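# Load vial and steel cylinder into reactor, then start

## Task

The capped glass vial is already held in a hand. Lower it into the reactor's round cavity until it hangs there by its white cap. Next, lift the steel cylinder out of its white holder at the rear of the reactor, place it in the cavity above the vial and push it fully down. Finally press the left one of the two keys below the display; the run starts only once the cylinder is fully seated. The vial breaks, and the task fails, if it is knocked, dropped more than a few centimetres or squeezed hard.

## Robot and tools

ROBOT. There are two arms, left_arm and right_arm. Each has a five-finger hand: a right hand on right_arm and its mirror image on left_arm. Each arm rides a carriage on one shared floor track: left_rail (always the +y one) and right_rail. A base stands at x = 0, y = that carriage's position_m, z = 0.04 m, facing +x.

SCENE FRAME. Fixed to the table. The table top is z = 0, +z is up, +x is the direction the arms face, +y is to their left. The track runs along y at x = 0; the table edge is at x = 0.17 m. Results give end_effector_position in metres and end_effector_quat_wxyz in this frame. Both can be a few centimetres off.

HAND POINT. This is a point 0.05 m in front of the palm, in line with the index finger, 0.15 m out from the wrist flange. Its +z runs along the straight fingers and +y points out of the palm. On the right hand +x points across the palm away from the thumb; on the left hand +x points toward the thumb. Straight fingers reach about 0.06 to 0.07 m past the point. A bracket on the little-finger side of the wrist can strike things. With the palm down, the wrist can hang up to about 0.13 m below the point.

execute_actions. Arguments: "actions", a list run in order, and optional "cameras". Each action may hold:
- "rows": up to 15 rows. Each row is applied for one control step of 1/30 s.
- "steps": 1 to 450, default 15.
- "until": conditions on the devices.
- device commands.
A row is one flat list of 28 numbers, each in [-1, 1], covering both arms even if only one moves. Order: left_arm dx, dy, dz, rx, ry, rz, then left_gripper little, ring, middle, index, thumb_bend, thumb_turn, force_limit, speed, then the same 14 for right_arm and right_gripper.
- Pose numbers: dx to rz are offsets, not poses. They count from that arm's Hand target as it stood when the action began, along that Hand target's own axes. 1.0 equals 0.6 m or 180 degrees, and rx, ry, rz form one rotation vector. Every row in an action counts from that same start, so the rows do not add up. A new action starts from the updated Hand target, so repeating an offset moves the arm again. All six zero means: hold the current Hand target.
- Hand numbers are absolute targets. For the four fingers and thumb_bend, +1 is straight and -1 is curled. thumb_turn +1 puts the thumb beside the palm; -1 puts it opposite the fingers. force_limit runs from about 0 N at -1 to 10 N at +1 (15 N for the thumb motors). speed goes from near zero at -1 to full at +0.48 and above.
- A hand has no 'unchanged' value. To keep it as it is, resend the eight numbers last sent to it. Before any have been sent, use its hand_measured plus hand_force_limit and hand_speed.
- With the thumb turned in front of the palm, the hand closes on objects about 0.035 to 0.065 m thick.
- After the last row, the arms keep heading for that row's target.
- For gentle motion, ramp the offsets by small amounts per row. Each 0.01 per row is about 0.18 m/s.

RAILS. Device keys are "left_rail" and "right_rail".
- position_m is the spot to stand at, in metres: left_rail -0.8 to 1.5, right_rail -1.5 to 0.8.
- speed_m_s: 0.01 to 1. acceleration_factor: 0.1 to 1. {"stop": true} brakes the carriage.
- Keep the carriages at least 0.78 m apart.
- After sending a position, run an action with until {"<rail>": {"position_status": ["!=", "moving"]}}. Let the carriage arrive before aiming its hand at a spot in the scene.
- Number conditions need a comparison: "=", "!=", "<", "<=", ">" or ">=". {"all": {"status": "ended"}} waits until nothing is moving.
- A bad value or name rejects the whole call.

move. Drives each hand point in a straight line to "target". The target is one 28-number row, or a list of up to 15 rows. Offsets in every row count from the same Hand targets.
- speed: m/s, 0.002 to 3.2, default 0.25.
- blend: corner rounding in m.
- stop_force: 4 to 120 N. A path ends when the wrist sensor feels that much push against the motion. It is unreliable while the hand is turning. Leave it out when backing off a contact.
- zero: defaults true; re-zeroes the sensor before the move.
- blocking: false returns early, and the move goes on running. It cannot be combined with stop_force.
- cameras.
The move does not avoid obstacles. Its result adds a "move:" line: done, off_target, moving, held or fault, plus limits such as paced or held.

OTHER TOOLS.
- wait: seconds, 0 to 10.
- stop: brakes a running move; it does not stop the carriages.
- zoom_image: camera plus region [x0, y0, x1, y1] in pixels, at most 504 by 504.
- show_instructions: shows the reference pages.
- zero_wrist_force: arm, either "left_arm" or "right_arm".
- finished_scene: optional scene 1.
Cameras are cam_high, cam_low, cam_bench_left, cam_bench_mid, cam_bench_right, cam_left_wrist and cam_right_wrist, each 896x504. Images come only when "actions" is empty or "cameras" asks for them.

RESULTS.
- Hand target: the base for the next offsets.
- Joint positions: per arm, rail (m) and then six joints (rad).
- hand_measured, hand_stopped_by (moving, target, force, stalled, fault) and hand_load_n: one value per motor, in motor order. A lost grip shows as load falling to about 0.
- Wrist force and Wrist torque, in the flange axes.
- position_status: moving, done, contact_stop, time_out, stopped, stopped_with_arm, stopped_for_other_arm, stopped_for_other_carriage.
- position_answer: taken or not_taken.

CAUTIONS.
- The commanded orientation is clipped to within 32 degrees of the measured one.
- The arms are stiff. Pushing even slightly past a firm contact can cause a fault stop, either from about 150 N of force or from a joint torque limit. The arm then halts for 10 s.
- Close slowly (speed -0.94 or lower) and with a low force_limit so the vial is not crushed.
- Never knock the vial or release it above the cavity.
- Keep the two arms apart; a press between them can fail the task.
- Keep every object on the table.

Each tool is called after "Call:" as a command line: name --argument value for each argument, lists and objects as JSON in quotes; but a table of rows of numbers goes row by row, as --pt "numbers of a row", without its own name.

Reference images:

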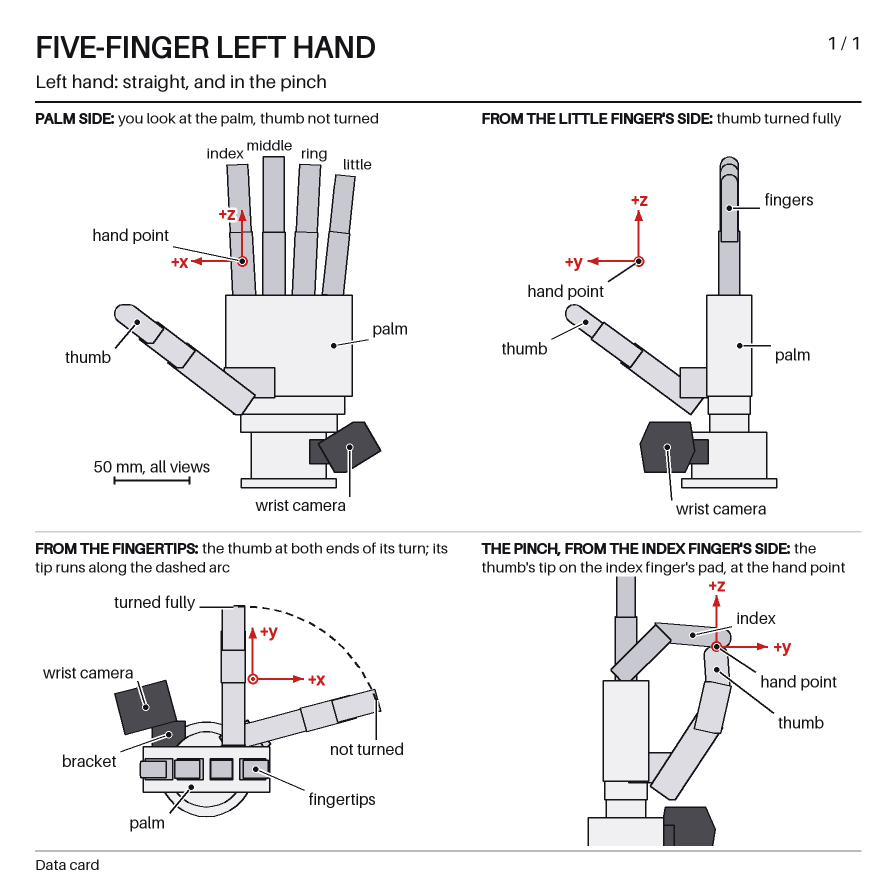

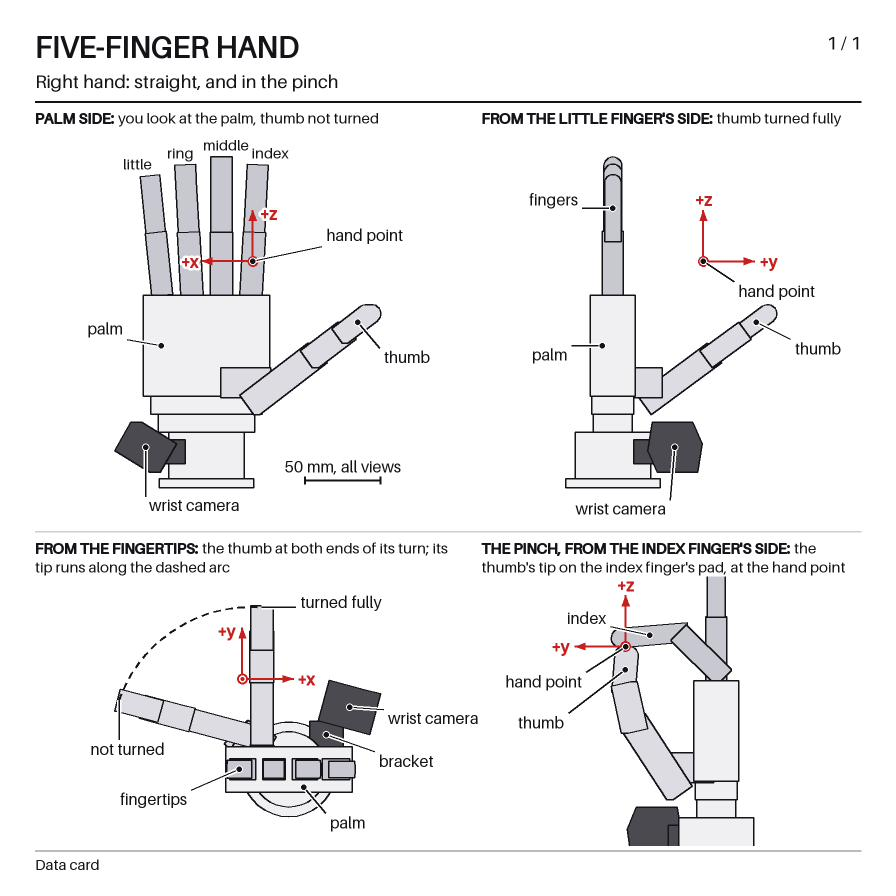

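## Session

Call:
execute_actions --actions '[]'

Scene clock: 0.00 s.
left_arm: end_effector_position=(+0.5669, +1.0402, +0.4091) hand_measured=(-1.000, -1.000, +0.090, +0.074, +0.082, -0.922) hand_load_n=(+0.0, +0.0, +7.5, +12.5, +10.5, -1.0) hand_stopped_by=(target, target, force, force, target, target) hand_force_limit=1.00 hand_speed=-0.90 end_effector_quat_wxyz=(-0.523, +0.796, -0.253, +0.172) | right_arm: end_effector_position=(+0.3860, -1.1146, +0.6206) hand_measured=(+1.000, +1.000, +1.000, +1.000, +1.000, +1.000) hand_load_n=(+0.0, +0.0, +0.0, +0.0, +0.0, +0.5) hand_stopped_by=(target, target, target, target, target, target) hand_force_limit=0.00 hand_speed=-0.80 end_effector_quat_wxyz=(+0.000, +0.000, +1.000, +0.000)
Joint positions: left_arm=[1.2 -1.003 -1.379 1.996 1.663 0.547 0.773] | right_arm=[-1.254 -0.281 -1.782 1.662 1.69 1.571 -1.851]
Joint velocities: within noise
Joint torques (N m): no reading
Wrist force (N): no reading
Wrist torque (N m): no reading
Wrist force, peak (N): no reading
Hand target: left_arm +0.5669, +1.0402, +0.4091; -0.523, +0.796, -0.253, +0.172 | right_arm +0.3860, -1.1146, +0.6206; +0.000, +0.000, +1.000, +0.000
left_rail: position_m=1.200 position_status=done
right_rail: position_m=-1.254 position_status=done

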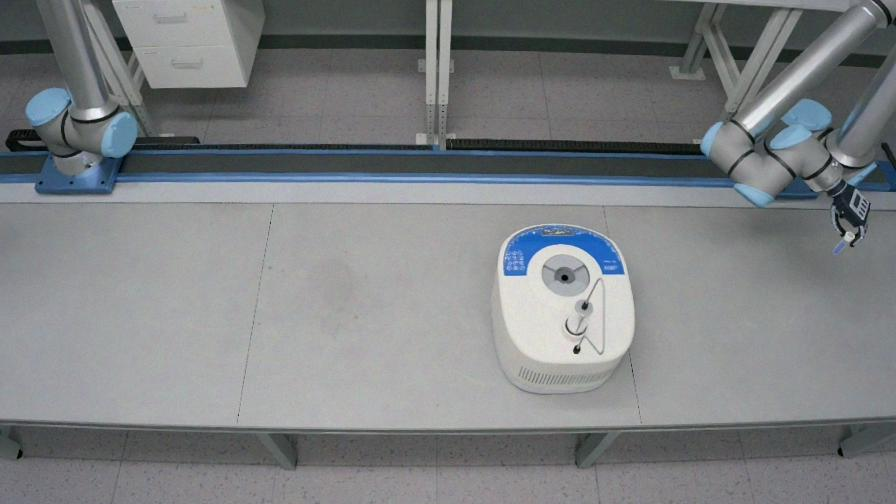

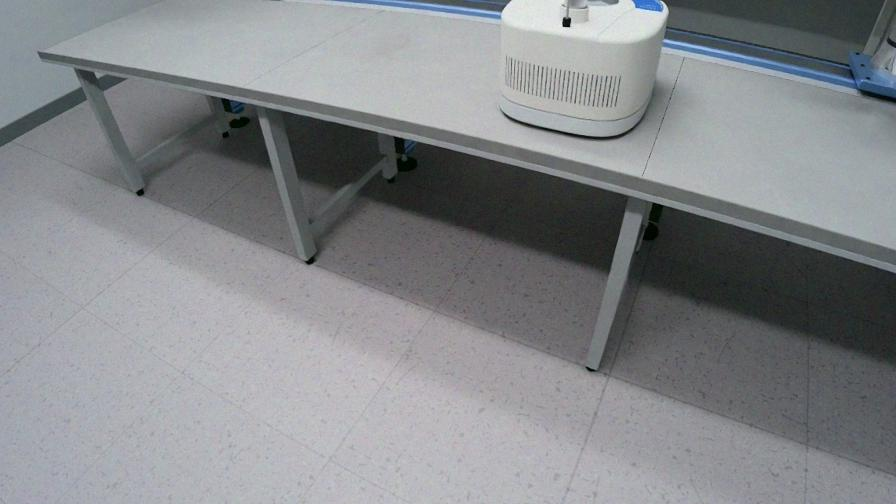

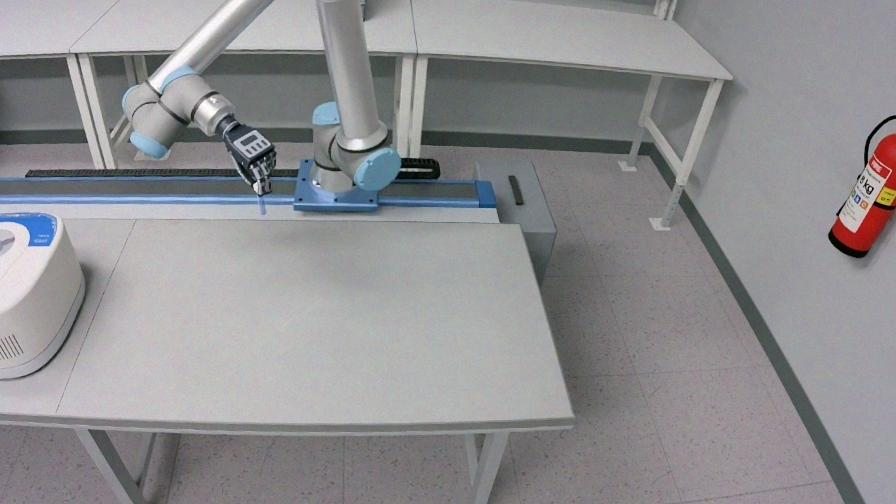

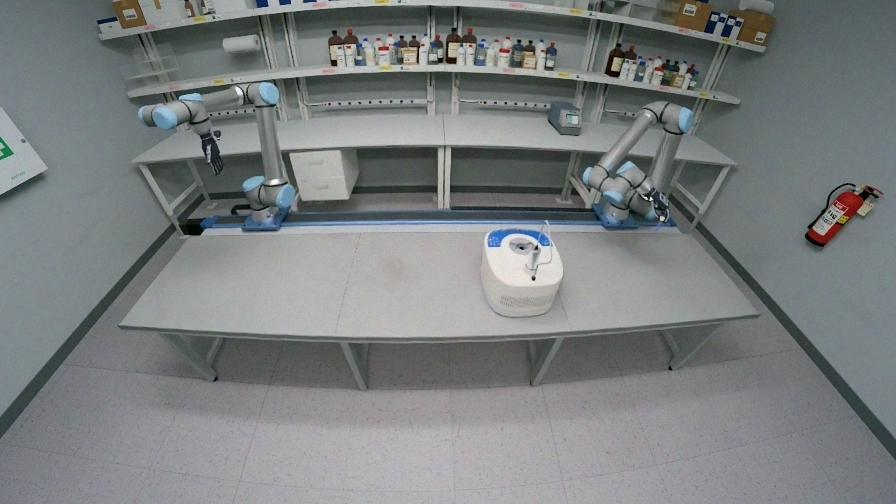

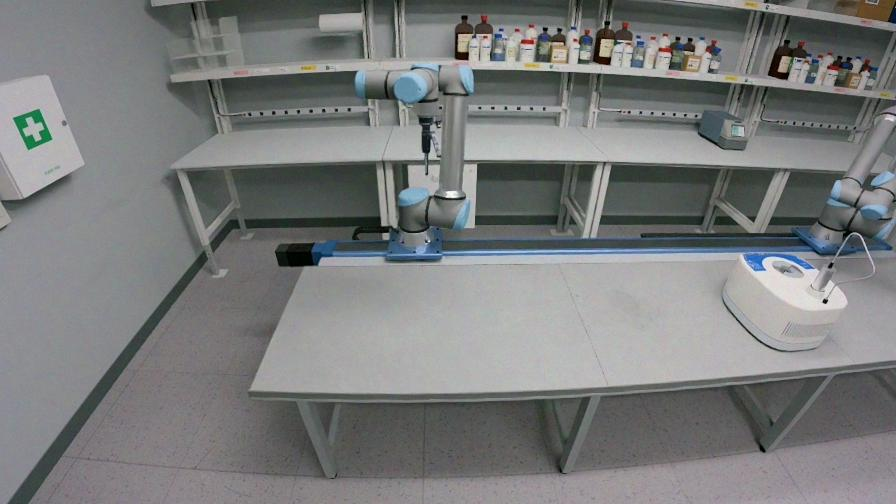

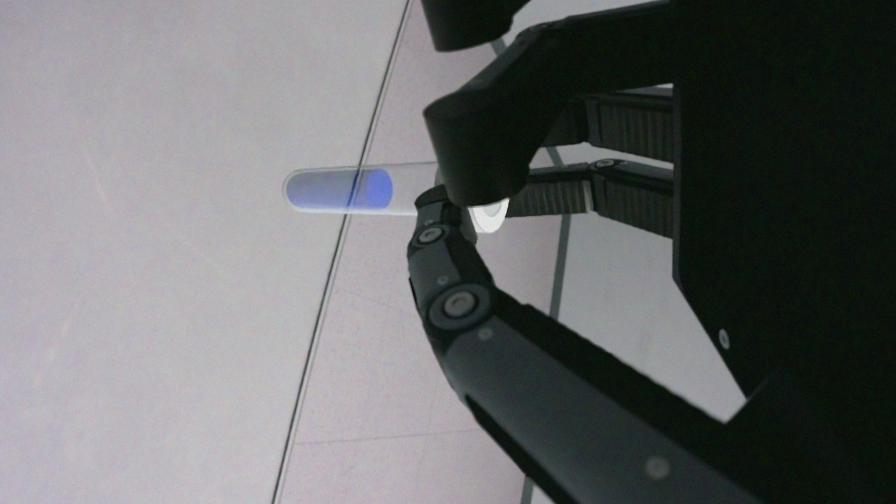

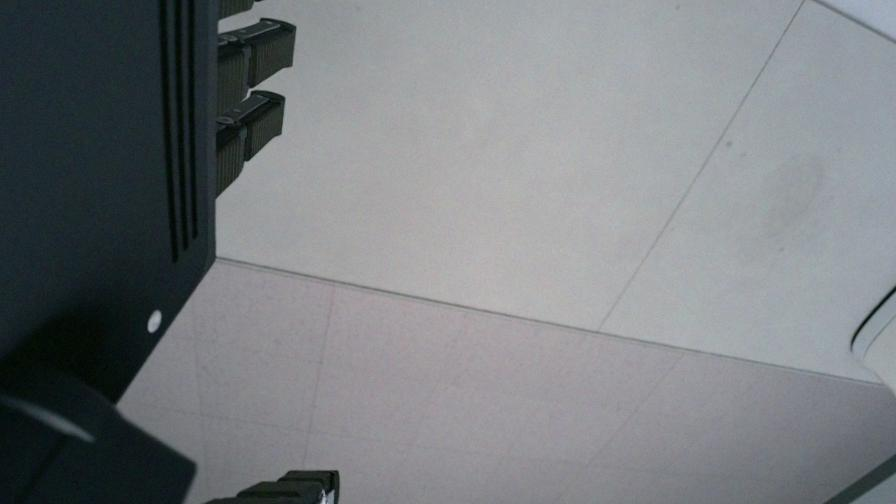

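Call:
zoom_image --camera "cam_high" --region '[460, 200, 680, 410]'

Call:
zoom_image --camera "cam_bench_mid" --region '[460, 200, 600, 330]'

Call:
zoom_image --camera "cam_bench_right" --region '[700, 210, 890, 370]'

Call:
zoom_image --camera "cam_left_wrist" --region '[260, 80, 620, 360]'

Call:
zoom_image --camera "cam_low" --region '[480, 0, 700, 150]'

Call:
zoom_image --camera "cam_high" --region '[690, 0, 896, 280]'

Scaled by 2.291 from the camera's 896x504 image, which has a finer 1280x720 frame.

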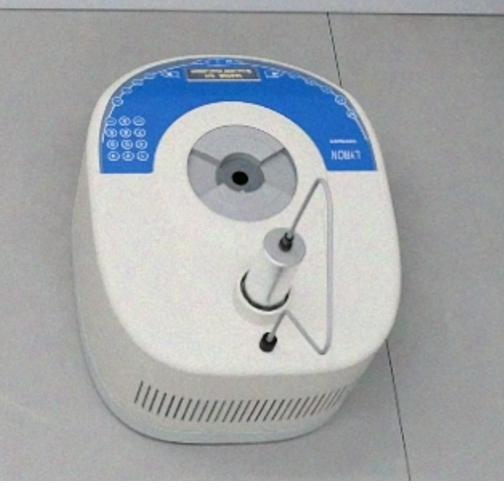

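Scaled by 3.600 from the camera's 896x504 image, which has a finer 1280x720 frame.

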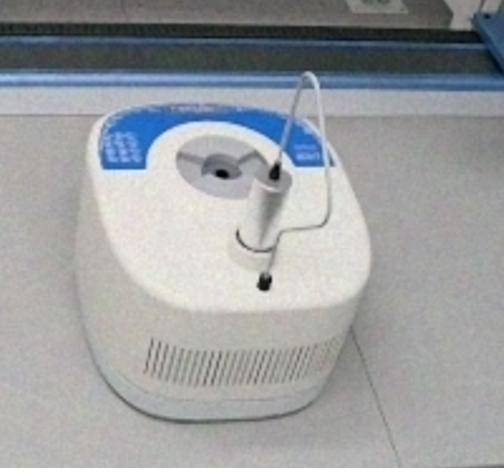

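Scaled by 2.653 from the camera's 896x504 image, which has a finer 1280x720 frame.

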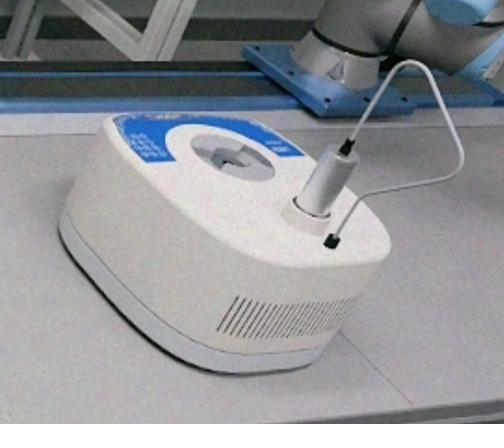

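Scaled by 1.400 from the camera's 896x504 image, which has a finer 1280x720 frame.

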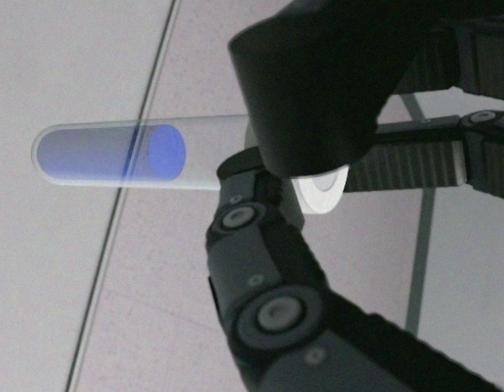

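Scaled by 2.291 from the camera's 896x504 image, which has a finer 1280x720 frame.

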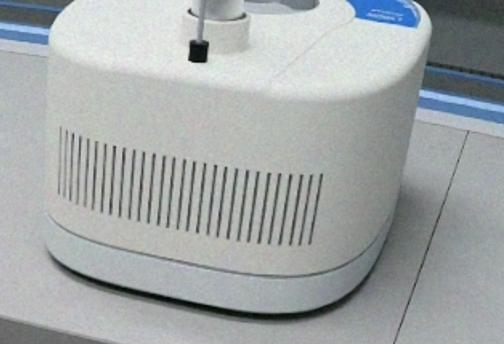

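Scaled by 1.800 from the camera's 896x504 image, which has a finer 1280x720 frame.

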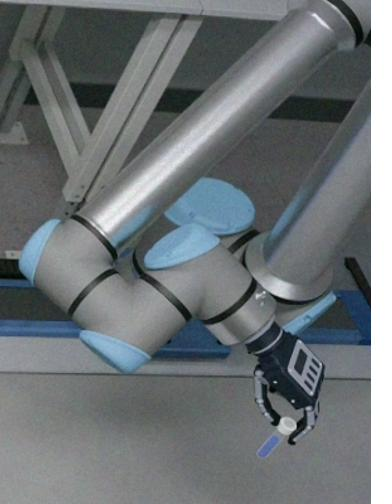

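Call:
zoom_image --camera "cam_bench_left" --region '[190, 80, 310, 220]'

Call:
zoom_image --camera "cam_bench_mid" --region '[600, 150, 720, 240]'

Call:
zoom_image --camera "cam_high" --region '[816, 180, 886, 265]'

Call:
zoom_image --camera "cam_left_wrist" --region '[392, 0, 896, 504]'

Scaled by 3.600 from the camera's 896x504 image, which has a finer 1280x720 frame.

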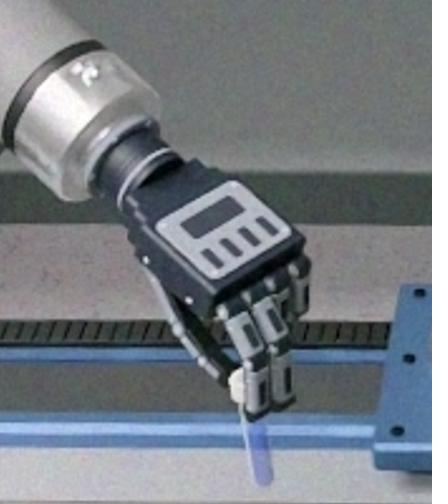

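Scaled by 4.200 from the camera's 896x504 image, which has a finer 1280x720 frame.

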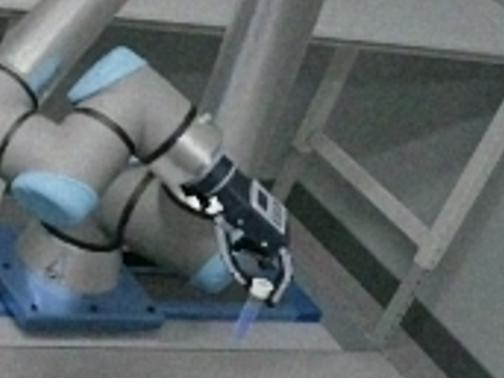

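Scaled by 5.929 from the camera's 896x504 image, which has a finer 1280x720 frame.

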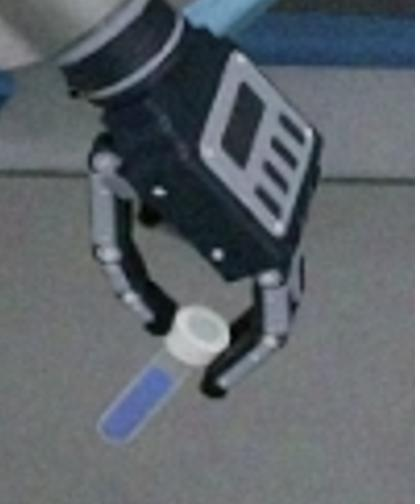

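Scaled by 1.000.

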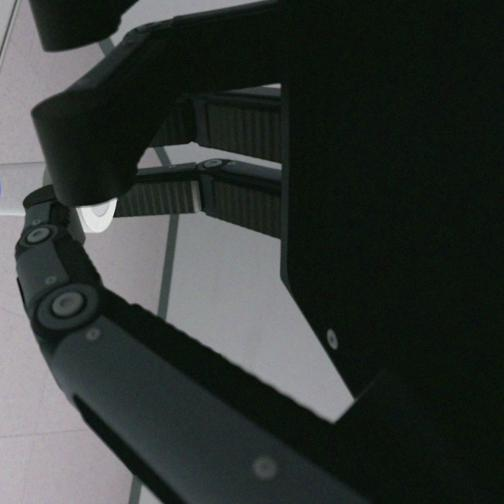

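Call:
execute_actions --actions '[{"right_rail": {"position_m": -0.5}, "left_rail": {"position_m": 0.95, "acceleration_factor": 0.5, "speed_m_s": 0.4}, "steps": 120, "until": {"all": {"status": "ended"}}}]' --cameras '["cam_right_wrist", "cam_high", "cam_left_wrist"]'

Scene clock: 85.73 s.
left_arm: end_effector_position=(+0.5669, +0.7902, +0.4091) hand_measured=(-1.000, -1.000, +0.090, +0.074, +0.082, -0.922) hand_load_n=(+0.0, +0.0, +7.5, +12.5, +10.5, -1.0) hand_stopped_by=(target, target, force, force, target, target) hand_force_limit=0.00 hand_speed=-0.80 end_effector_quat_wxyz=(-0.523, +0.796, -0.253, +0.172) | right_arm: end_effector_position=(+0.3860, -0.3609, +0.6206) hand_measured=(+1.000, +1.000, +1.000, +1.000, +1.000, +1.000) hand_load_n=(+0.0, +0.0, -0.5, +0.0, +0.0, +0.0) hand_stopped_by=(target, target, target, target, target, target) hand_force_limit=0.00 hand_speed=-0.80 end_effector_quat_wxyz=(+0.000, +0.000, +1.000, +0.000)
Joint positions: left_arm=[0.95 -1.003 -1.379 1.996 1.663 0.547 0.773] | right_arm=[-0.5 -0.281 -1.782 1.662 1.69 1.571 -1.851]
Joint torques (N m): left_arm=[-16.45 -43.96 -34.58 0.71 0.64 -2.4] | right_arm=[-1.74 -21.84 -41.67 4.4 0.01 0.3]
Wrist force (N): left_arm=[-0.1 -0.4 0.2] | right_arm=[-0.5 -0.2 1.0]
Wrist torque (N m): left_arm=[-0.07 0.02 0.00] | right_arm=[-0.10 0.03 -0.03]
Wrist force, peak (N): left_arm=[-0.5 -0.6 0.5] | right_arm=[-0.7 1.1 0.7]
Hand target: left_arm +0.5669, +0.7902, +0.4091; -0.523, +0.796, -0.253, +0.172 | right_arm +0.3860, -0.3609, +0.6206; +0.000, +0.000, +1.000, +0.000
left_rail: position_m=0.950 speed_m_s=0.40 position_status=done
right_rail: position_m=-0.500 position_status=done
Images, in order (width x height): cam_high 896x504, cam_left_wrist 896x504, cam_right_wrist 896x504.

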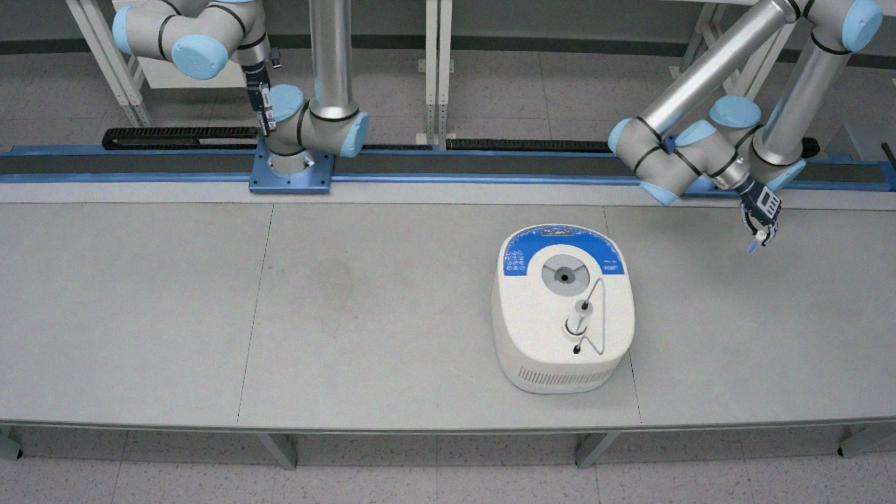

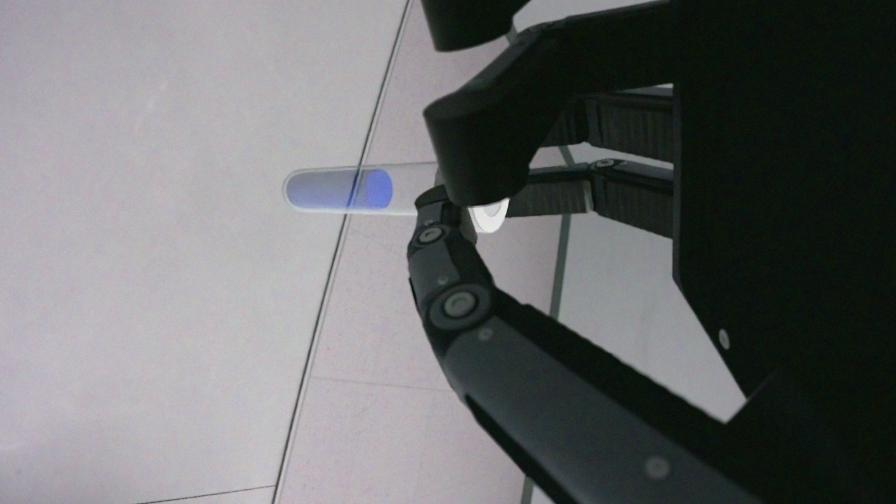

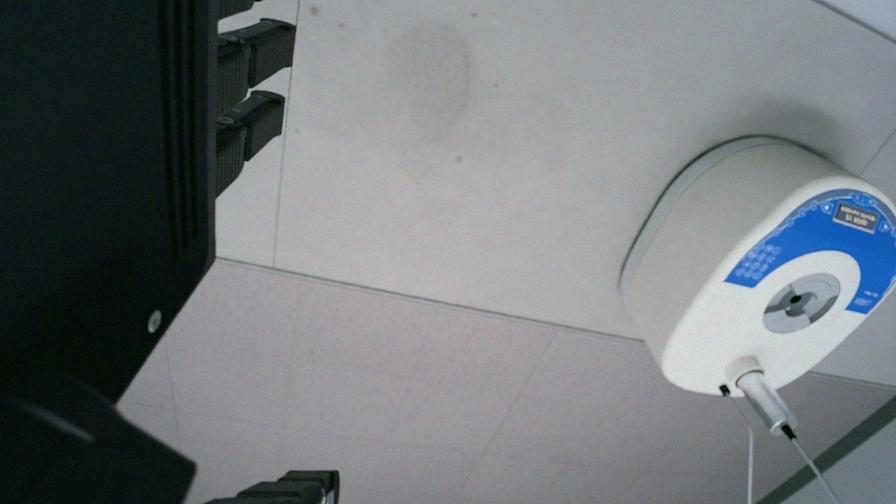

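Call:
execute_actions --actions '[{"right_rail": {"position_m": -0.2}, "steps": 90, "until": {"right_rail": {"position_status": ["!=", "moving"]}}}]' --cameras '["cam_right_wrist"]'

Call:
move --target '[0,0,0,0,0,0,-1,-1,0.09,0.074,0.082,-0.922,0,-0.8, 0,0.4,0.142,0,0,0,1,1,1,1,1,1,0,-0.8]' --cameras '["cam_right_wrist"]'

Scene clock: 109.73 s.
left_arm: end_effector_position=(+0.5669, +0.7902, +0.4091) hand_measured=(-1.000, -1.000, +0.090, +0.074, +0.082, -0.922) hand_load_n=(+0.0, +0.0, +7.5, +12.5, +10.5, -1.0) hand_stopped_by=(target, target, force, force, target, target) hand_force_limit=0.00 hand_speed=-0.80 end_effector_quat_wxyz=(-0.523, +0.796, -0.253, +0.172) | right_arm: end_effector_position=(+0.3860, -0.0609, +0.6206) hand_measured=(+1.000, +1.000, +1.000, +1.000, +1.000, +1.000) hand_load_n=(+0.0, +0.0, +0.0, +0.0, +0.0, +0.0) hand_stopped_by=(target, target, target, target, target, target) hand_force_limit=0.00 hand_speed=-0.80 end_effector_quat_wxyz=(+0.000, +0.000, +1.000, +0.000)
Joint positions: left_arm=[0.95 -1.003 -1.379 1.996 1.663 0.547 0.773] | right_arm=[-0.2 -0.28 -1.782 1.662 1.69 1.571 -1.851]
Joint torques (N m): left_arm=[-17.1 -58.97 -34.31 5 0.43 -2.08] | right_arm=[-3.28 -22.12 -41.36 4.39 -0.06 0.17]
Wrist force (N): left_arm=[-0.1 -0.1 0.0] | right_arm=[-0.1 0.4 0.7]
Wrist torque (N m): left_arm=[-0.01 0.00 0.00] | right_arm=[0.01 -0.01 0.01]
Wrist force, peak (N): left_arm=[0.5 -0.6 -0.1] | right_arm=[-0.6 -0.8 1.2]
Hand target: left_arm +0.5669, +0.7902, +0.4091; -0.523, +0.796, -0.253, +0.172 | right_arm +0.3860, -0.0609, +0.6206; +0.000, +0.000, +1.000, +0.000
left_rail: position_m=0.950 speed_m_s=0.40 position_status=done
right_rail: position_m=-0.200 position_status=done
Images, in order (width x height): cam_right_wrist 896x504.

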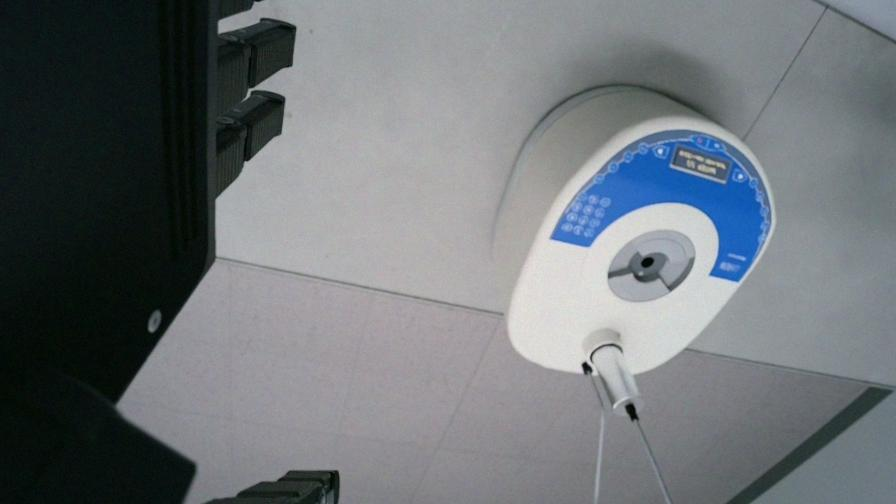

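Scene clock: 111.43 s.
left_arm: end_effector_position=(+0.5669, +0.7902, +0.4091) hand_measured=(-1.000, -1.000, +0.090, +0.076, +0.082, -0.922) hand_load_n=(+0.0, +0.0, +7.5, +11.5, +10.5, -0.5) hand_stopped_by=(target, target, force, force, force, target) hand_force_limit=0.00 hand_speed=-0.80 end_effector_quat_wxyz=(-0.523, +0.796, -0.253, +0.172) | right_arm: end_effector_position=(+0.3860, +0.1790, +0.5355) hand_measured=(+1.000, +1.000, +1.000, +1.000, +1.000, +1.000) hand_load_n=(+0.0, +0.0, +0.0, +0.0, +0.0, -0.5) hand_stopped_by=(target, target, target, target, target, target) hand_force_limit=0.00 hand_speed=-0.80 end_effector_quat_wxyz=(+0.000, +0.000, +1.000, +0.000)
Joint positions: left_arm=[0.95 -1.003 -1.379 1.996 1.663 0.547 0.773] | right_arm=[-0.2 0.358 -1.581 1.635 1.517 1.571 -1.213]
Joint torques (N m): left_arm=[-14.59 -61.1 -33.29 5.7 0.27 -2.26] | right_arm=[9.39 -26.08 -48.29 1.43 3.51 5.21]
Wrist force (N): left_arm=[0.1 -0.5 0.2] | right_arm=[-0.3 0.5 0.1]
Wrist torque (N m): left_arm=[-0.10 -0.01 0.02] | right_arm=[0.07 0.06 -0.03]
Wrist force, peak (N): left_arm=[0.6 0.0 0.4] | right_arm=[-0.2 1.7 0.7]
Hand target: left_arm +0.5669, +0.7902, +0.4091; -0.523, +0.796, -0.253, +0.172 | right_arm +0.3860, +0.1791, +0.5354; +0.000, +0.000, +1.000, +0.000
Off the commanded pose: left_arm 0.000 m, 0 deg | right_arm 0.000 m, 0 deg.
left_rail: position_m=0.950 speed_m_s=0.40 position_status=done
right_rail: position_m=-0.200 position_status=done
move: done
Images, in order (width x height): cam_right_wrist 896x504.

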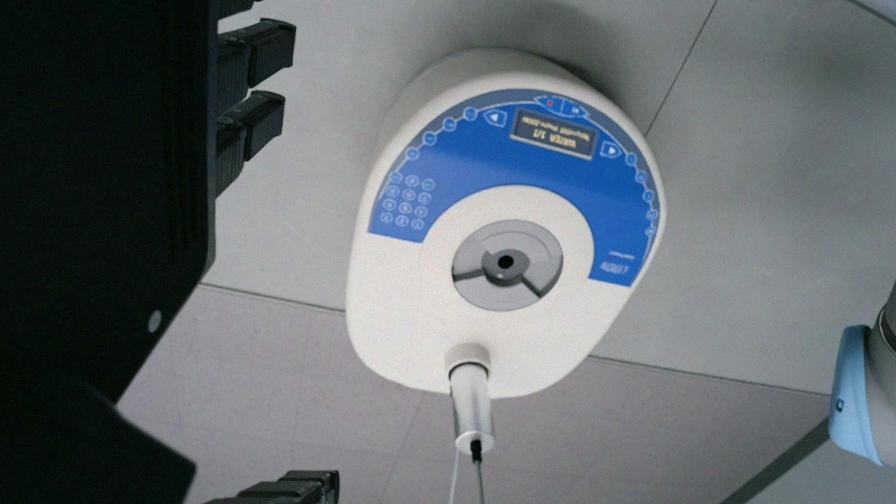

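Call:
zoom_image --camera "cam_right_wrist" --region '[430, 190, 610, 330]'

Call:
zoom_image --camera "cam_right_wrist" --region '[440, 80, 660, 250]'

Call:
zoom_image --camera "cam_right_wrist" --region '[400, 320, 560, 504]'

Scaled by 2.800 from the camera's 896x504 image, which has a finer 1280x720 frame.

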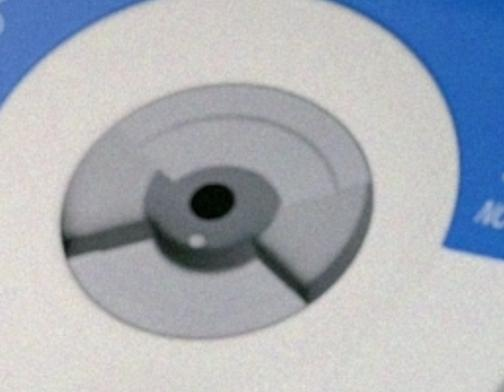

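Scaled by 2.291 from the camera's 896x504 image, which has a finer 1280x720 frame.

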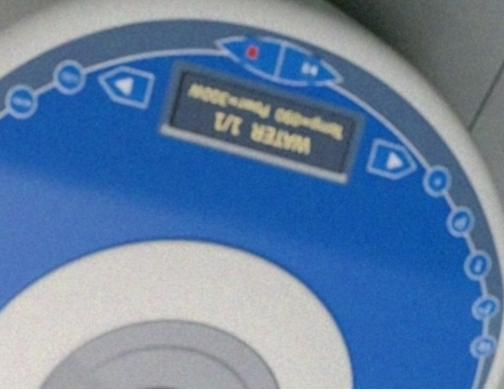

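Scaled by 2.739 from the camera's 896x504 image, which has a finer 1280x720 frame.

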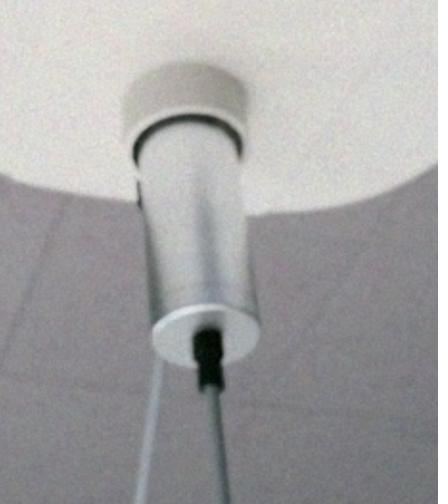

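Call:
move --target '[0,0,0,0,0,0,-1,-1,0.09,0.074,0.082,-0.922,0,-0.8, -0.172,0.173,0.249,0,0,0,1,1,1,1,1,1,0,-0.8]' --cameras '["cam_right_wrist"]'

Call:
zoom_image --camera "cam_right_wrist" --region '[360, 160, 560, 340]'

Scene clock: 140.87 s.
left_arm: end_effector_position=(+0.5669, +0.7902, +0.4091) hand_measured=(-1.000, -1.000, +0.090, +0.076, +0.082, -0.922) hand_load_n=(+0.0, +0.0, +8.0, +11.5, +10.0, -0.5) hand_stopped_by=(target, target, force, force, force, target) hand_force_limit=0.00 hand_speed=-0.80 end_effector_quat_wxyz=(-0.523, +0.796, -0.253, +0.172) | right_arm: end_effector_position=(+0.4891, +0.2828, +0.3861) hand_measured=(+1.000, +1.000, +1.000, +1.000, +1.000, +1.000) hand_load_n=(+0.0, +0.0, +0.0, +0.0, +0.0, +0.0) hand_stopped_by=(target, target, target, target, target, target) hand_force_limit=0.00 hand_speed=-0.80 end_effector_quat_wxyz=(+0.000, +0.000, +1.000, +0.000)
Joint positions: left_arm=[0.95 -1.003 -1.379 1.996 1.663 0.547 0.773] | right_arm=[-0.2 0.462 -1.292 1.569 1.294 1.571 -1.109]
Joint torques (N m): left_arm=[-17.3 -61.75 -33.19 6.4 0.51 -2.22] | right_arm=[4.93 -50.35 -47.45 0.99 3.67 4.34]
Wrist force (N): left_arm=[0.2 -0.4 0.4] | right_arm=[-0.3 0.0 0.9]
Wrist torque (N m): left_arm=[-0.09 -0.02 0.03] | right_arm=[-0.06 0.03 -0.04]
Wrist force, peak (N): left_arm=[0.1 -0.8 -0.2] | right_arm=[-1.1 0.4 1.8]
Hand target: left_arm +0.5669, +0.7902, +0.4091; -0.523, +0.796, -0.253, +0.172 | right_arm +0.4892, +0.2829, +0.3860; +0.000, +0.000, +1.000, +0.000
Off the commanded pose: left_arm 0.000 m, 0 deg | right_arm 0.000 m, 0 deg.
left_rail: position_m=0.950 speed_m_s=0.40 position_status=done
right_rail: position_m=-0.200 position_status=done
move: done
Images, in order (width x height): cam_right_wrist 896x504.

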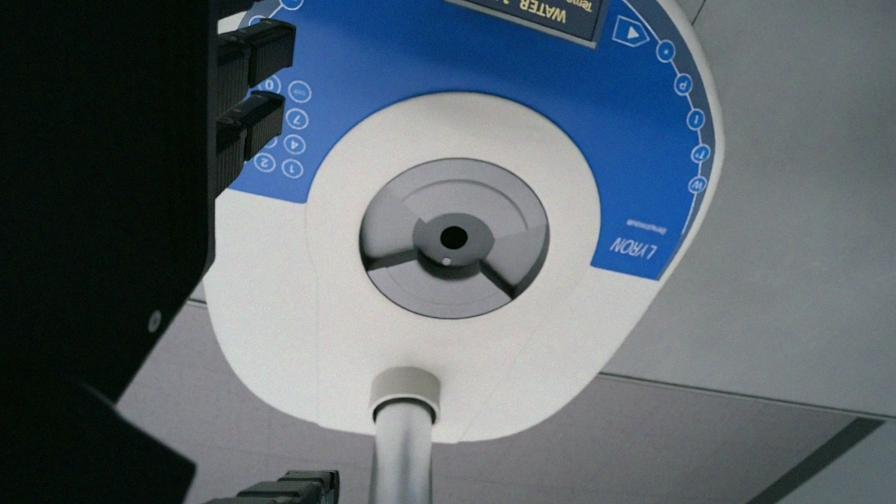

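Scaled by 2.520 from the camera's 896x504 image, which has a finer 1280x720 frame.

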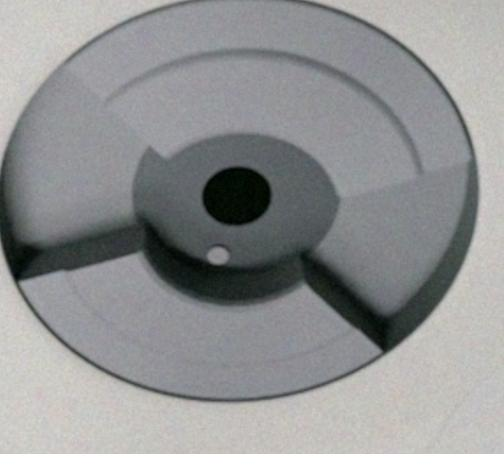

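Call:
move --target '[0,0,0,0,0,0,-1,-1,0.09,0.074,0.082,-0.922,0,-0.8, 0.172,-0.573,-0.391,0,0,0,1,1,1,1,1,1,0,-0.8]' --speed 0.5

Call:
execute_actions --actions '[{"right_rail": {"position_m": -0.85}, "steps": 12}, {"left_rail": {"position_m": 0.106}, "steps": 180, "until": {"all": {"status": "ended"}}}]' --cameras '["cam_left_wrist", "cam_high"]'

Scene clock: 228.37 s.
left_arm: end_effector_position=(+0.5669, +0.7902, +0.4091) hand_measured=(-1.000, -1.000, +0.090, +0.076, +0.082, -0.922) hand_load_n=(+0.0, +0.0, +7.5, +11.5, +10.5, -0.5) hand_stopped_by=(target, target, force, force, force, target) hand_force_limit=0.00 hand_speed=-0.80 end_effector_quat_wxyz=(-0.523, +0.796, -0.253, +0.172) | right_arm: end_effector_position=(+0.3860, -0.0609, +0.6206) hand_measured=(+1.000, +1.000, +1.000, +1.000, +1.000, +1.000) hand_load_n=(+0.0, +0.0, +0.0, +0.0, +0.0, +0.0) hand_stopped_by=(target, target, target, target, target, target) hand_force_limit=0.00 hand_speed=-0.80 end_effector_quat_wxyz=(+0.000, +0.000, +1.000, +0.000)
Joint positions: left_arm=[0.95 -1.003 -1.379 1.996 1.663 0.547 0.773] | right_arm=[-0.2 -0.28 -1.782 1.662 1.69 1.571 -1.851]
Joint torques (N m): left_arm=[-15.63 -59.67 -33.52 6.2 0.51 -1.98] | right_arm=[-8.19 -33.83 -48.7 7.34 -2.99 -4.12]
Wrist force (N): left_arm=[0.1 -0.3 0.1] | right_arm=[-0.4 0.2 0.9]
Wrist torque (N m): left_arm=[-0.05 -0.03 0.02] | right_arm=[-0.02 0.02 0.16]
Wrist force, peak (N): left_arm=[0.4 -0.7 -0.1] | right_arm=[-1.0 1.9 1.9]
Hand target: left_arm +0.5669, +0.7902, +0.4091; -0.523, +0.796, -0.253, +0.172 | right_arm +0.3860, -0.0609, +0.6206; +0.000, +0.000, +1.000, +0.000
Off the commanded pose: left_arm 0.000 m, 0 deg | right_arm 0.000 m, 0 deg.
left_rail: position_m=0.950 speed_m_s=0.40 position_status=done
right_rail: position_m=-0.200 position_status=done
move: done

Scene clock: 232.47 s.
left_arm: end_effector_position=(+0.5669, -0.0537, +0.4091) hand_measured=(-1.000, -1.000, +0.090, +0.076, +0.082, -0.922) hand_load_n=(+0.0, +0.0, +7.5, +11.5, +10.0, -0.5) hand_stopped_by=(target, target, force, force, force, target) hand_force_limit=0.00 hand_speed=-0.80 end_effector_quat_wxyz=(-0.523, +0.796, -0.253, +0.172) | right_arm: end_effector_position=(+0.3860, -0.7109, +0.6206) hand_measured=(+1.000, +1.000, +1.000, +1.000, +1.000, +1.000) hand_load_n=(+0.0, +0.0, +0.0, +0.0, +0.0, +0.0) hand_stopped_by=(target, target, target, target, target, target) hand_force_limit=0.00 hand_speed=-0.80 end_effector_quat_wxyz=(+0.000, +0.000, +1.000, +0.000)
Joint positions: left_arm=[0.106 -1.003 -1.379 1.996 1.663 0.547 0.773] | right_arm=[-0.85 -0.281 -1.782 1.662 1.69 1.571 -1.851]
Joint torques (N m): left_arm=[-17.46 -45.54 -33.35 6.13 0.31 -2.24] | right_arm=[2.34 -21.3 -41.83 5.96 -0.09 -4.17]
Wrist force (N): left_arm=[0.2 -0.1 -0.2] | right_arm=[-0.3 -0.2 1.4]
Wrist torque (N m): left_arm=[-0.01 -0.04 0.02] | right_arm=[-0.11 0.01 0.15]
Wrist force, peak (N): left_arm=[-0.3 -0.4 0.8] | right_arm=[-0.6 -1.0 0.9]
Hand target: left_arm +0.5669, -0.0537, +0.4091; -0.523, +0.796, -0.253, +0.172 | right_arm +0.3860, -0.7109, +0.6206; +0.000, +0.000, +1.000, +0.000
Off the commanded pose: left_arm 0.000 m, 0 deg | right_arm 0.000 m, 0 deg.
left_rail: position_m=0.106 speed_m_s=0.40 position_status=done
right_rail: position_m=-0.850 position_status=done
Images, in order (width x height): cam_high 896x504, cam_left_wrist 896x504.

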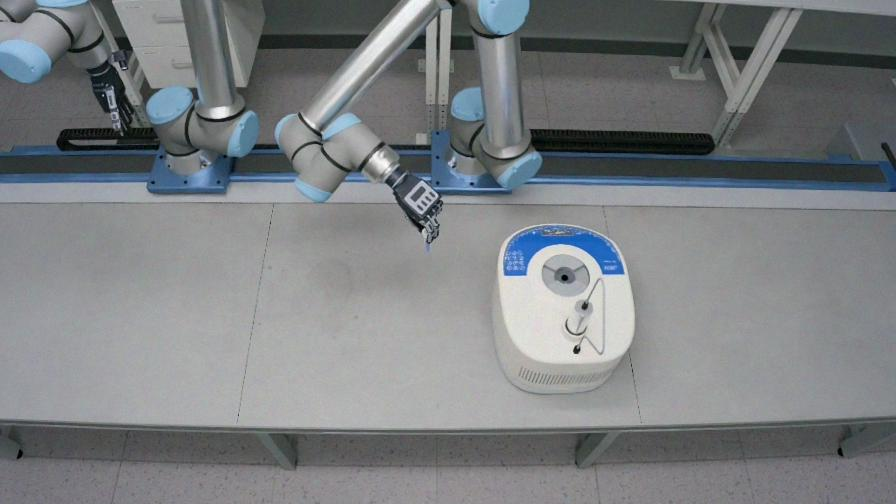

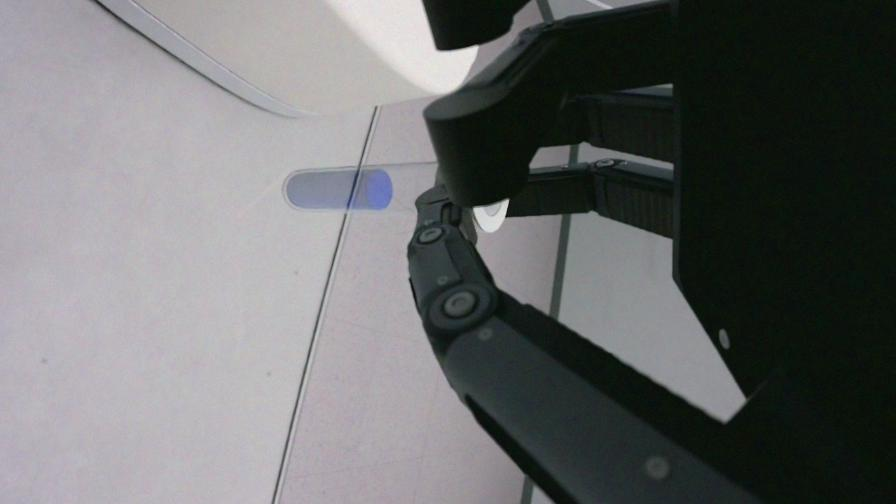

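Call:
move --target '[-0.317,-0.208,0.477,0.0018,-0.183,-0.0786,-1,-1,0.09,0.074,0.082,-0.922,0,-0.8, 0,0,0,0,0,0,1,1,1,1,1,1,0,-0.8]' --speed 0.25 --cameras '["cam_left_wrist", "cam_high", "cam_bench_mid"]'

Scene clock: 242.83 s.
left_arm: end_effector_position=(+0.5939, +0.3108, +0.4089) hand_measured=(-1.000, -1.000, +0.090, +0.076, +0.082, -0.922) hand_load_n=(+0.0, -0.5, +8.0, +11.5, +10.0, -0.5) hand_stopped_by=(target, target, force, force, force, target) hand_force_limit=0.00 hand_speed=-0.80 end_effector_quat_wxyz=(-0.550, +0.835, +0.004, +0.003) | right_arm: end_effector_position=(+0.3860, -0.7109, +0.6206) hand_measured=(+1.000, +1.000, +1.000, +1.000, +1.000, +1.000) hand_load_n=(+0.0, +0.0, +0.0, +0.0, +0.0, +0.0) hand_stopped_by=(target, target, target, target, target, target) hand_force_limit=0.00 hand_speed=-0.80 end_effector_quat_wxyz=(+0.000, +0.000, +1.000, +0.000)
Joint positions: left_arm=[0.106 -0.345 -1.316 1.906 1.647 0.527 0.822] | right_arm=[-0.85 -0.281 -1.782 1.662 1.69 1.571 -1.851]
Joint torques (N m): left_arm=[17.59 -40.2 -36.18 0.23 -2.63 3.14] | right_arm=[3.14 -12.99 -35.99 4.27 3 -3.93]
Wrist force (N): left_arm=[-0.3 -0.1 0.1] | right_arm=[-0.6 0.2 0.7]
Wrist torque (N m): left_arm=[-0.02 0.04 -0.03] | right_arm=[-0.02 0.06 0.15]
Wrist force, peak (N): left_arm=[0.0 -0.7 1.5] | right_arm=[-0.9 0.0 1.0]
Hand target: left_arm +0.5940, +0.3109, +0.4089; -0.550, +0.835, +0.004, +0.003 | right_arm +0.3860, -0.7109, +0.6206; +0.000, +0.000, +1.000, +0.000
Off the commanded pose: left_arm 0.000 m, 0 deg | right_arm 0.000 m, 0 deg.
left_rail: position_m=0.106 speed_m_s=0.40 position_status=done
right_rail: position_m=-0.850 position_status=done
move: done
Images, in order (width x height): cam_high 896x504, cam_bench_mid 896x504, cam_left_wrist 896x504.

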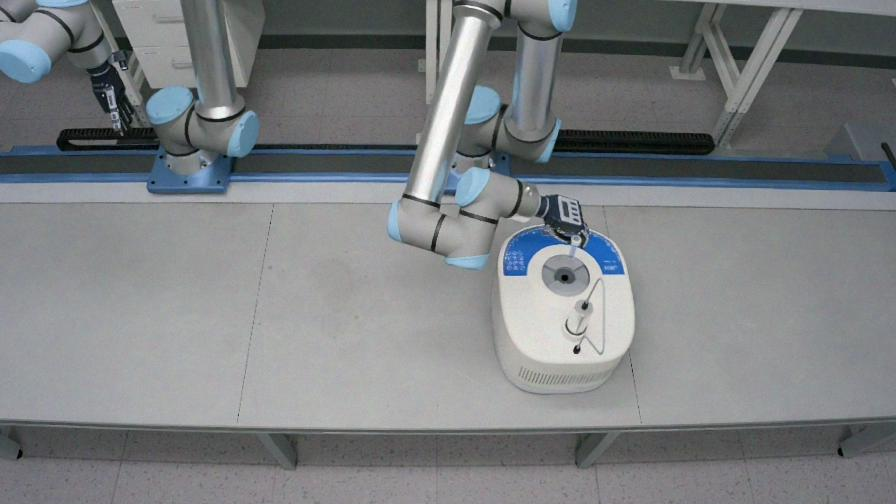

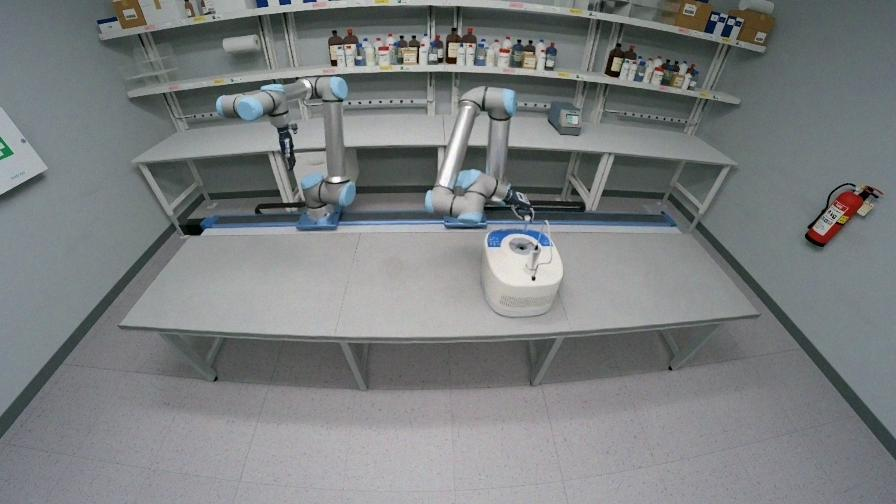

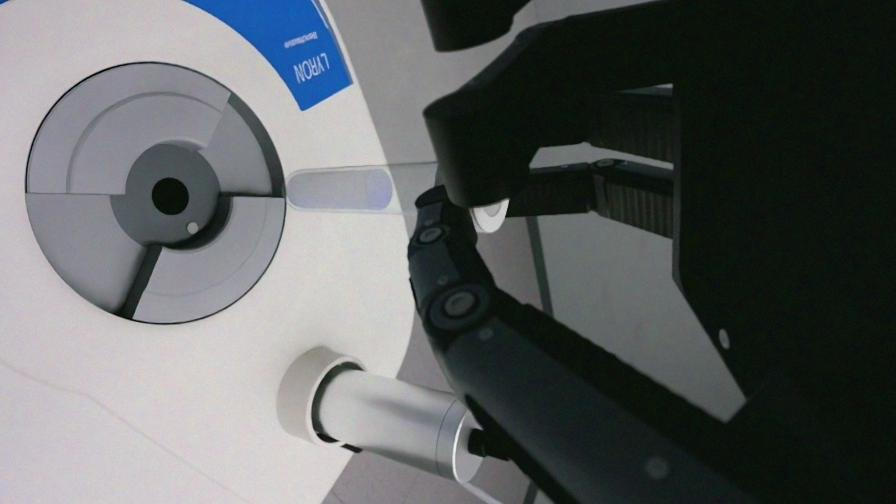

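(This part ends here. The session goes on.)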